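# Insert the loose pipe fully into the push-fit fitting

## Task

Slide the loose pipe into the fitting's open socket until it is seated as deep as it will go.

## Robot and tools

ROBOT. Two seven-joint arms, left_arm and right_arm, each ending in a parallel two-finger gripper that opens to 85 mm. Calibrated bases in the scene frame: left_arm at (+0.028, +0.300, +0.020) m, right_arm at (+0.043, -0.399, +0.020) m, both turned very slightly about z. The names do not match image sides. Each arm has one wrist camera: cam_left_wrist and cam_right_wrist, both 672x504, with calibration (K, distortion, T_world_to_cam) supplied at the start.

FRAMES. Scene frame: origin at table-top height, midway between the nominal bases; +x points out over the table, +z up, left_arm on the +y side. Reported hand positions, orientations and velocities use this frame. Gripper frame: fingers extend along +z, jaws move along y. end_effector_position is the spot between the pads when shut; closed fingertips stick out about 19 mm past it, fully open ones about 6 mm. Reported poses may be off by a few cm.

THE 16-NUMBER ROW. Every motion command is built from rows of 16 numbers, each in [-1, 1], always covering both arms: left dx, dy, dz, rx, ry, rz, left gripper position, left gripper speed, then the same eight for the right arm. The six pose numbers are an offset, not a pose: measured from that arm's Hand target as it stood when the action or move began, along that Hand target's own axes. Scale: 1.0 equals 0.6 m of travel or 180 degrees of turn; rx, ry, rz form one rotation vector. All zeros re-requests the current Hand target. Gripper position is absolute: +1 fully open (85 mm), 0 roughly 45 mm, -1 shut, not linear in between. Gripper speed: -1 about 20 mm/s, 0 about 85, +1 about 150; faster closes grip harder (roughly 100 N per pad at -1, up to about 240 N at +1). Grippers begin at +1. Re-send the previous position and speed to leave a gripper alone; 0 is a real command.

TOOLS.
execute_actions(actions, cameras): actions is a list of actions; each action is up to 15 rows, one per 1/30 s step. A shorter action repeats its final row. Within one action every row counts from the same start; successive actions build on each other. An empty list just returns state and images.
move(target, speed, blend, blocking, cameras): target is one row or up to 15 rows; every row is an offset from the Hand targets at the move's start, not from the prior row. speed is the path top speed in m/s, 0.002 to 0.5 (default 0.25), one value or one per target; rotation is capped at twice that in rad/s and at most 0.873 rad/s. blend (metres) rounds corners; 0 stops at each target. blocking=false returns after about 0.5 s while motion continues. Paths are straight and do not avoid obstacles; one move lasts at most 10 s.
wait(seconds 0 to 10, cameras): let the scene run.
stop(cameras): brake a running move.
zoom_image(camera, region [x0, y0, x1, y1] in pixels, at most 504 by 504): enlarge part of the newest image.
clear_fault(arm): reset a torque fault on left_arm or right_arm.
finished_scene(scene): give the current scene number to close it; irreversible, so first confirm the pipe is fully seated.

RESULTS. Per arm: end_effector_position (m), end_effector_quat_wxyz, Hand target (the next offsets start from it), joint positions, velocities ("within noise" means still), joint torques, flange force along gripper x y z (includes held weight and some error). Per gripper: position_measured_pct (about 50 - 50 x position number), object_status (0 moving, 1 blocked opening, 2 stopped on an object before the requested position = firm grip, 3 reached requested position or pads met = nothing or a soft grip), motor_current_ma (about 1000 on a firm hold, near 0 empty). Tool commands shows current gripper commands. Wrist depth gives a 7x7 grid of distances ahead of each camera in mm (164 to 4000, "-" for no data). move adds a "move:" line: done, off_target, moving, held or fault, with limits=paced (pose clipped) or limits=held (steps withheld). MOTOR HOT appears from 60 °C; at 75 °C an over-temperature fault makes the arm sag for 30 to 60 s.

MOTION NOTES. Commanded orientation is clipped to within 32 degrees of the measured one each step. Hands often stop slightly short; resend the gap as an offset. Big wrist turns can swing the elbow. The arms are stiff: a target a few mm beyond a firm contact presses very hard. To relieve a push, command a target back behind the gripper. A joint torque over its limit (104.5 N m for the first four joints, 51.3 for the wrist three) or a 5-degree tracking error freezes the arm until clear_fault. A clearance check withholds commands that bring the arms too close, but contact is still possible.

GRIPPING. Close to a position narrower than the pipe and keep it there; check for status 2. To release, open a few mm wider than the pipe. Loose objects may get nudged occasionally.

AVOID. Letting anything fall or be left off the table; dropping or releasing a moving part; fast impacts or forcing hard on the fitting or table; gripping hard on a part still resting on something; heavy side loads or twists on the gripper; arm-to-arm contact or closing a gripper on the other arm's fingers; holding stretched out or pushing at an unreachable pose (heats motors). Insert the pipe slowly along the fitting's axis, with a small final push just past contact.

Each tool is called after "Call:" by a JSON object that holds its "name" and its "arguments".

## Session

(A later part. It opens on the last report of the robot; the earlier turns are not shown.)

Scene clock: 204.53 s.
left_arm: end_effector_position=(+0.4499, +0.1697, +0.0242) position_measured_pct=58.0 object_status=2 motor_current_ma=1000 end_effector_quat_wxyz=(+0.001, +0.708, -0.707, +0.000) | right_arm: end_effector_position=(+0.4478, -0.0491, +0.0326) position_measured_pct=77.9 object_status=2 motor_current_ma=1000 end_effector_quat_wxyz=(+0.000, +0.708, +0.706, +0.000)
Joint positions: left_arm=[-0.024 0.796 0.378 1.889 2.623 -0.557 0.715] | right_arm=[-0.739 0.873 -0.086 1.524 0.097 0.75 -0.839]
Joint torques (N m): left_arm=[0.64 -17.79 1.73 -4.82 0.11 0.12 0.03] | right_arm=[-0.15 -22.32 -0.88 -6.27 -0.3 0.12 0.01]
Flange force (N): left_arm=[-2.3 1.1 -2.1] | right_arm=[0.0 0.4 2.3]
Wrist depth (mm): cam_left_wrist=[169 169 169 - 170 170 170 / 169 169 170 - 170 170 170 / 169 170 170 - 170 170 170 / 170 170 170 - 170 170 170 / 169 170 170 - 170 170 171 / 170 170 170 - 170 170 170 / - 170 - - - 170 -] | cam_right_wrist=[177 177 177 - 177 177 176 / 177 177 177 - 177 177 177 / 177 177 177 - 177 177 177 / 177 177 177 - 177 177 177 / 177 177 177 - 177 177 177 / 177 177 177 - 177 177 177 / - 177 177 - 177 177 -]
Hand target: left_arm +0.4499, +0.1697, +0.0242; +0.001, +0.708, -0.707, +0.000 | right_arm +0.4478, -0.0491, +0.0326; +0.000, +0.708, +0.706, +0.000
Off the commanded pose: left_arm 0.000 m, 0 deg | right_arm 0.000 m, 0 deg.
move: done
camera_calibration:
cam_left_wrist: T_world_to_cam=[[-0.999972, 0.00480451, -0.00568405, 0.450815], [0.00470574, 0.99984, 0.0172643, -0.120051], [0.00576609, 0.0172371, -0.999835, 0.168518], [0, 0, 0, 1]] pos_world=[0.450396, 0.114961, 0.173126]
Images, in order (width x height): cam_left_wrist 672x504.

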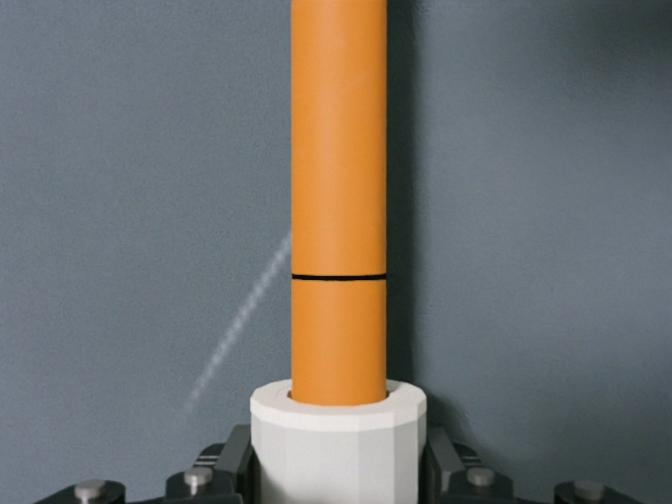

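Call:
{"name": "move", "arguments": {"target": [0,0,0,0,0,0,-1,1,0.035,0,0,0,0,0,-1,1], "speed": 0.04, "cameras": ["cam_left_wrist"]}}

Scene clock: 206.93 s.
left_arm: end_effector_position=(+0.4498, +0.1697, +0.0242) position_measured_pct=58.0 object_status=2 motor_current_ma=1000 end_effector_quat_wxyz=(+0.001, +0.708, -0.707, -0.001) | right_arm: end_effector_position=(+0.4479, -0.0281, +0.0325) position_measured_pct=77.9 object_status=2 motor_current_ma=1000 end_effector_quat_wxyz=(+0.000, +0.708, +0.706, -0.001)
Joint positions: left_arm=[-0.024 0.796 0.378 1.889 2.623 -0.557 0.715] | right_arm=[-0.769 0.896 -0.085 1.466 0.094 0.784 -0.862]
Joint torques (N m): left_arm=[12.17 -17.79 15.22 -7.41 3.66 5.22 0.01] | right_arm=[-10.05 -27.74 -11.31 -17.2 -4.32 -6.92 -0.29]
Flange force (N): left_arm=[-29.5 0.6 -0.8] | right_arm=[-26.9 -1.4 1.0]
Wrist depth (mm): cam_left_wrist=[169 169 169 - 169 169 170 / 169 169 169 - 169 170 170 / 169 169 169 - 170 170 170 / 169 169 169 - 170 170 170 / 169 169 169 - 170 170 170 / 170 170 170 - 170 170 170 / - 170 - - - 170 -] | cam_right_wrist=[176 176 176 - 175 175 176 / 176 176 176 - 176 176 176 / 176 176 176 - 176 176 176 / 177 176 176 - 176 176 176 / 177 177 176 - 176 176 176 / 177 177 177 - 176 176 176 / - 177 177 - 177 177 -]
Hand target: left_arm +0.4499, +0.1697, +0.0242; +0.001, +0.708, -0.707, +0.000 | right_arm +0.4479, -0.0281, +0.0325; +0.000, +0.708, +0.706, +0.000
Off the commanded pose: left_arm 0.000 m, 0 deg | right_arm 0.000 m, 0 deg.
move: done
camera_calibration:
cam_left_wrist: T_world_to_cam=[[-0.999973, 0.00480383, -0.00558406, 0.450798], [0.00470679, 0.99984, 0.0172638, -0.120051], [0.0056661, 0.0172371, -0.999835, 0.168564], [0, 0, 0, 1]] pos_world=[0.450396, 0.114961, 0.173126]
Images, in order (width x height): cam_left_wrist 672x504.

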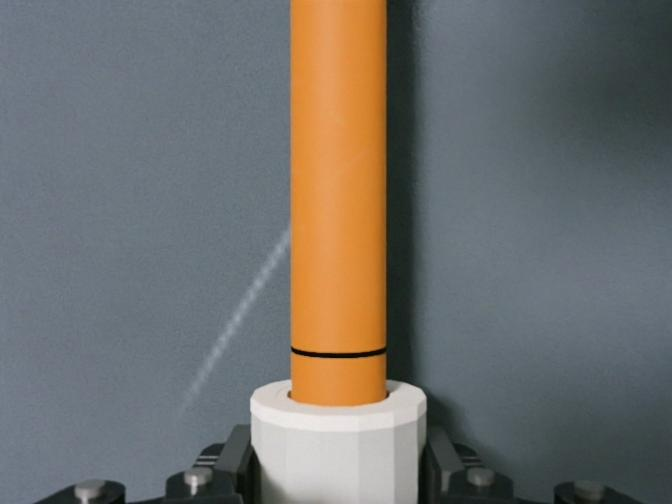

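Call:
{"name": "move", "arguments": {"target": [0,0,0,0,0,0,-1,1,0.019,0,0,0,0,0,-1,1], "speed": 0.03, "cameras": ["all"]}}

Scene clock: 209.80 s.
left_arm: end_effector_position=(+0.4499, +0.1696, +0.0241) position_measured_pct=58.0 object_status=2 motor_current_ma=1000 end_effector_quat_wxyz=(+0.001, +0.708, -0.707, +0.000) | right_arm: end_effector_position=(+0.4479, -0.0167, +0.0325) position_measured_pct=77.9 object_status=2 motor_current_ma=1000 end_effector_quat_wxyz=(+0.000, +0.708, +0.706, -0.001)
Joint positions: left_arm=[-0.024 0.796 0.378 1.889 2.623 -0.557 0.715] | right_arm=[-0.785 0.91 -0.084 1.433 0.092 0.804 -0.874]
Joint torques (N m): left_arm=[13.99 -17.71 17.55 -7.72 4.32 6.03 0.07] | right_arm=[-11.49 -28.92 -12.71 -19.15 -5.02 -8.24 -0.42]
Flange force (N): left_arm=[-33.8 0.4 -0.5] | right_arm=[-31.0 -1.7 0.6]
Wrist depth (mm): cam_left_wrist=[169 169 169 - 169 169 170 / 169 169 169 - 169 169 170 / 169 169 169 - 170 170 170 / 169 169 169 - 170 170 170 / 169 169 170 - 170 170 170 / 170 170 170 - 170 170 170 / - 170 - - - 170 -] | cam_right_wrist=[176 175 176 - 175 175 175 / 176 176 176 - 176 175 175 / 176 176 176 - 176 176 176 / 176 176 176 - 176 176 176 / 176 177 176 - 176 176 176 / 177 176 176 - 176 176 176 / - 177 176 - 176 176 -]
Hand target: left_arm +0.4499, +0.1697, +0.0241; +0.001, +0.708, -0.707, +0.000 | right_arm +0.4479, -0.0167, +0.0325; +0.000, +0.708, +0.706, +0.000
Off the commanded pose: left_arm 0.000 m, 0 deg | right_arm 0.000 m, 0 deg.
move: done
camera_calibration:
cam_left_wrist: T_world_to_cam=[[-0.999971, 0.00500474, -0.00568271, 0.450791], [0.00490597, 0.999839, 0.0172638, -0.120141], [0.0057682, 0.0172354, -0.999835, 0.168518], [0, 0, 0, 1]] pos_world=[0.450396, 0.114961, 0.173126]
cam_right_wrist: T_world_to_cam=[[0.999477, -0.0304495, -0.0109005, -0.443335], [-0.0302676, -0.999406, 0.0164799, 0.0537123], [-0.0113958, -0.0161414, -0.999805, 0.182495], [0, 0, 0, 1]] pos_world=[0.446809, 0.0431268, 0.176741]

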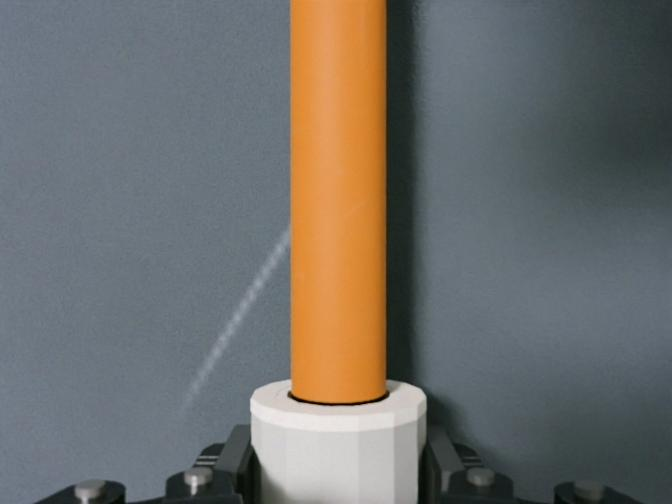

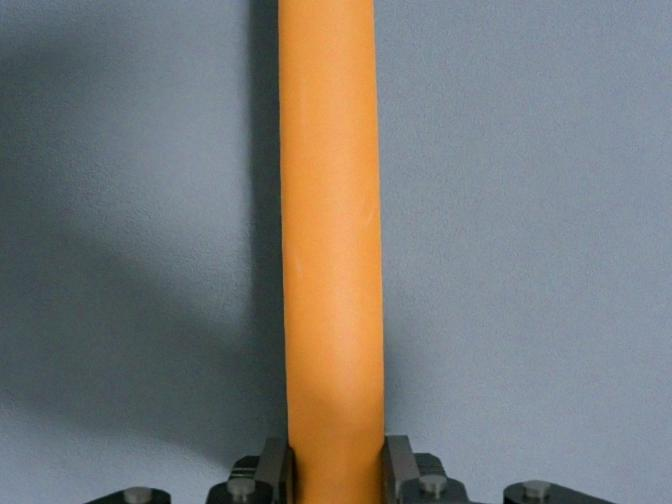

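Call:
{"name": "move", "arguments": {"target": [0,0,0,0,0,0,-1,1,0.0083,0,0,0,0,0,-1,1], "speed": 0.02, "cameras": ["cam_left_wrist"]}}

Call:
{"name": "zoom_image", "arguments": {"camera": "cam_left_wrist", "region": [270, 350, 410, 450]}}

Scene clock: 212.17 s.
left_arm: end_effector_position=(+0.4499, +0.1699, +0.0241) position_measured_pct=58.0 object_status=2 motor_current_ma=1000 end_effector_quat_wxyz=(+0.001, +0.708, -0.707, -0.001) | right_arm: end_effector_position=(+0.4480, -0.0118, +0.0325) position_measured_pct=77.9 object_status=2 motor_current_ma=1000 end_effector_quat_wxyz=(+0.000, +0.708, +0.706, -0.001)
Joint positions: left_arm=[-0.024 0.796 0.377 1.889 2.623 -0.557 0.715] | right_arm=[-0.792 0.916 -0.083 1.419 0.092 0.812 -0.879]
Joint torques (N m): left_arm=[26.77 -17.49 32.78 -10.73 8.37 12.07 0.12] | right_arm=[-23.15 -35 -24.77 -31.28 -9.8 -16.25 -0.6]
Flange force (N): left_arm=[-64.1 -0.2 0.1] | right_arm=[-61.5 -2.8 -0.1]
Wrist depth (mm): cam_left_wrist=[168 168 168 - 169 169 169 / 168 168 168 - 169 169 169 / 168 169 169 - 169 169 169 / 169 169 169 - 169 170 170 / 169 169 169 - 170 170 170 / 169 169 169 - 170 170 170 / - 169 - - - 170 -] | cam_right_wrist=[174 174 174 - 174 174 174 / 175 175 175 - 174 174 174 / 175 175 175 - 175 174 174 / 175 175 175 - 175 175 175 / 175 176 176 - 175 175 175 / 176 176 176 - 176 175 175 / - 176 176 - 176 175 -]
Hand target: left_arm +0.4499, +0.1697, +0.0241; +0.001, +0.708, -0.707, +0.000 | right_arm +0.4479, -0.0117, +0.0325; +0.000, +0.708, +0.706, +0.000
Off the commanded pose: left_arm 0.000 m, 0 deg | right_arm 0.000 m, 0 deg.
move: done
camera_calibration:
cam_left_wrist: T_world_to_cam=[[-0.999974, 0.00450637, -0.00558427, 0.450931], [0.00440709, 0.999834, 0.0176645, -0.120183], [0.00566295, 0.0176395, -0.999828, 0.168414], [0, 0, 0, 1]] pos_world=[0.450495, 0.11516, 0.173026]
Images, in order (width x height): cam_left_wrist 672x504.

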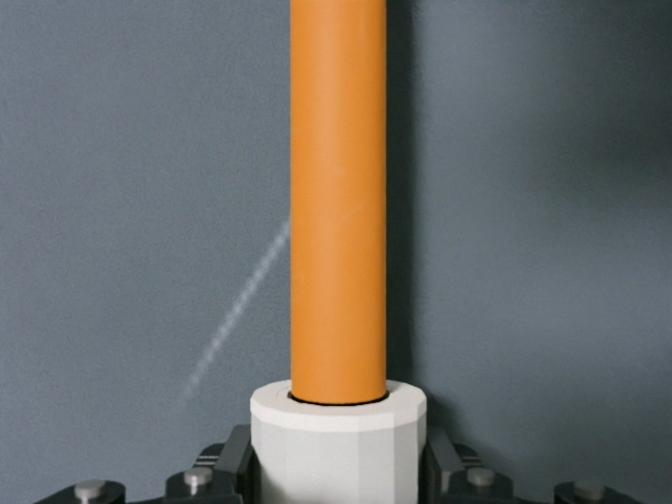

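Scaled by 3.600.

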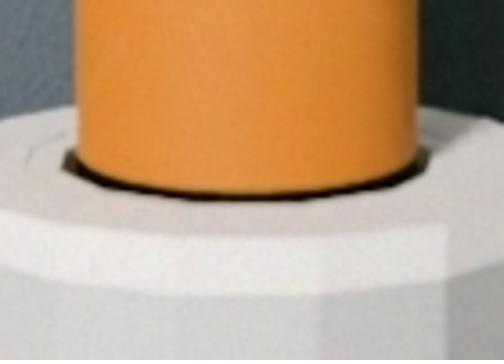

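Call:
{"name": "move", "arguments": {"target": [[0,0,0.0022,0,0,0,-1,1,-0.0012,0,0.0022,0,0,0,-1,1],[0,0,0.0022,0,0,0,0.5,-0.3,-0.0012,0,0.0022,0,0,0,-1,1],[0,0,0.0022,0,0,0,0.5,-0.3,-0.0012,0,0.0133,0,0.0122,0,-1,1],[0,0,0.0022,0,0,0,0.5,-0.3,-0.0012,0,0.0133,0,0.0122,0,0,-0.3],[0,0,-0.1,0,0,0,0.5,-0.3,-0.0012,0,-0.1,0,0.0122,0,0,-0.3]], "speed": [0.02,0.03,0.03,0.03,0.15], "cameras": ["all"]}}

Call:
{"name": "zoom_image", "arguments": {"camera": "cam_left_wrist", "region": [240, 250, 440, 450]}}

Scene clock: 228.83 s.
left_arm: end_effector_position=(+0.4500, +0.1697, +0.0841) position_measured_pct=25.1 object_status=3 motor_current_ma=0 end_effector_quat_wxyz=(+0.001, +0.708, -0.707, +0.000) | right_arm: end_effector_position=(+0.4480, -0.0124, +0.0926) position_measured_pct=49.8 object_status=3 motor_current_ma=0 end_effector_quat_wxyz=(-0.013, +0.708, +0.706, +0.013)
Joint positions: left_arm=[-0.08 0.681 0.461 1.862 2.697 -0.704 0.653] | right_arm=[-0.76 0.807 -0.111 1.423 0.069 0.889 -0.851]
Joint torques (N m): left_arm=[0.7 -16.44 1.78 -5.86 0.15 0.04 0.07] | right_arm=[-0.12 -21.8 -1 -7.09 -0.35 0.06 0]
Flange force (N): left_arm=[-2.8 2.3 -2.3] | right_arm=[0.0 0.3 0.9]
Wrist depth (mm): cam_left_wrist=[229 229 230 205 230 230 230 / 229 230 230 204 230 230 230 / 229 230 230 204 230 230 230 / 230 230 230 203 230 230 231 / 230 230 230 202 230 230 230 / 230 230 230 194 230 231 231 / 230 230 230 191 231 231 231] | cam_right_wrist=[242 242 241 216 241 242 241 / 241 241 241 216 241 241 240 / 240 240 240 215 239 240 240 / 239 239 239 215 239 239 239 / 238 238 238 219 238 238 238 / 238 238 237 215 237 237 237 / 237 237 237 222 237 237 236]
Hand target: left_arm +0.4500, +0.1697, +0.0842; +0.001, +0.708, -0.707, +0.000 | right_arm +0.4480, -0.0124, +0.0925; -0.013, +0.708, +0.706, +0.013
Off the commanded pose: left_arm 0.000 m, 0 deg | right_arm 0.000 m, 0 deg.
move: done
camera_calibration:
cam_left_wrist: T_world_to_cam=[[-0.999972, 0.00490382, -0.00558339, 0.451221], [0.00480678, 0.999839, 0.0172636, -0.121132], [0.00566715, 0.0172362, -0.999835, 0.228553], [0, 0, 0, 1]] pos_world=[0.450496, 0.114961, 0.233126]
cam_right_wrist: T_world_to_cam=[[0.999482, -0.0299151, -0.0118612, -0.442489], [-0.0301709, -0.999302, -0.0220151, 0.0606004], [-0.0111944, 0.0223616, -0.999687, 0.242995], [0, 0, 0, 1]] pos_world=[0.446809, 0.0418873, 0.239005]

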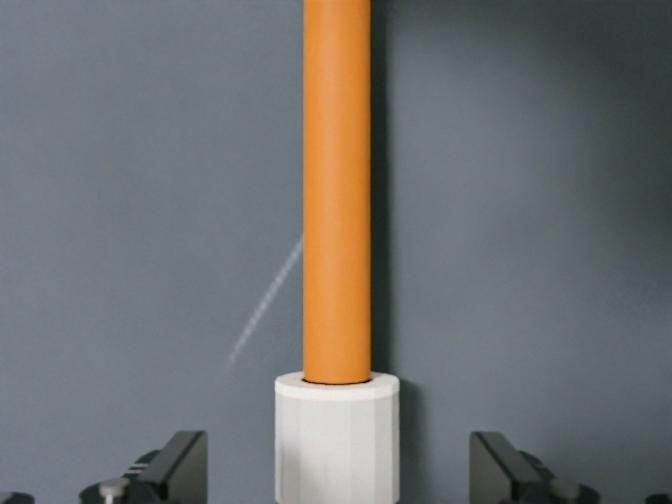

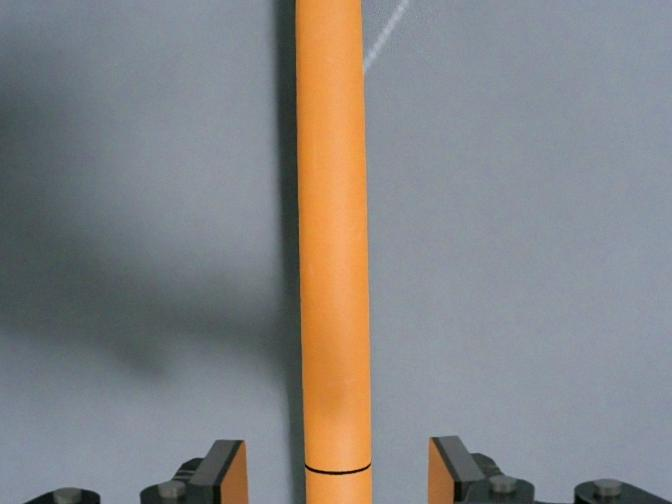

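Scaled by 2.520.

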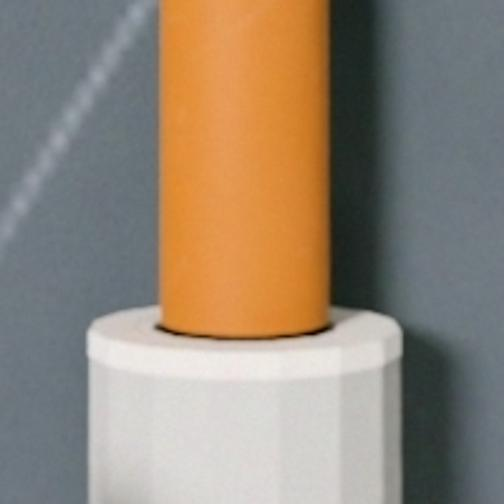

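Call:
{"name": "finished_scene", "arguments": {"scene": 1}}

The scene is finished: the task was done.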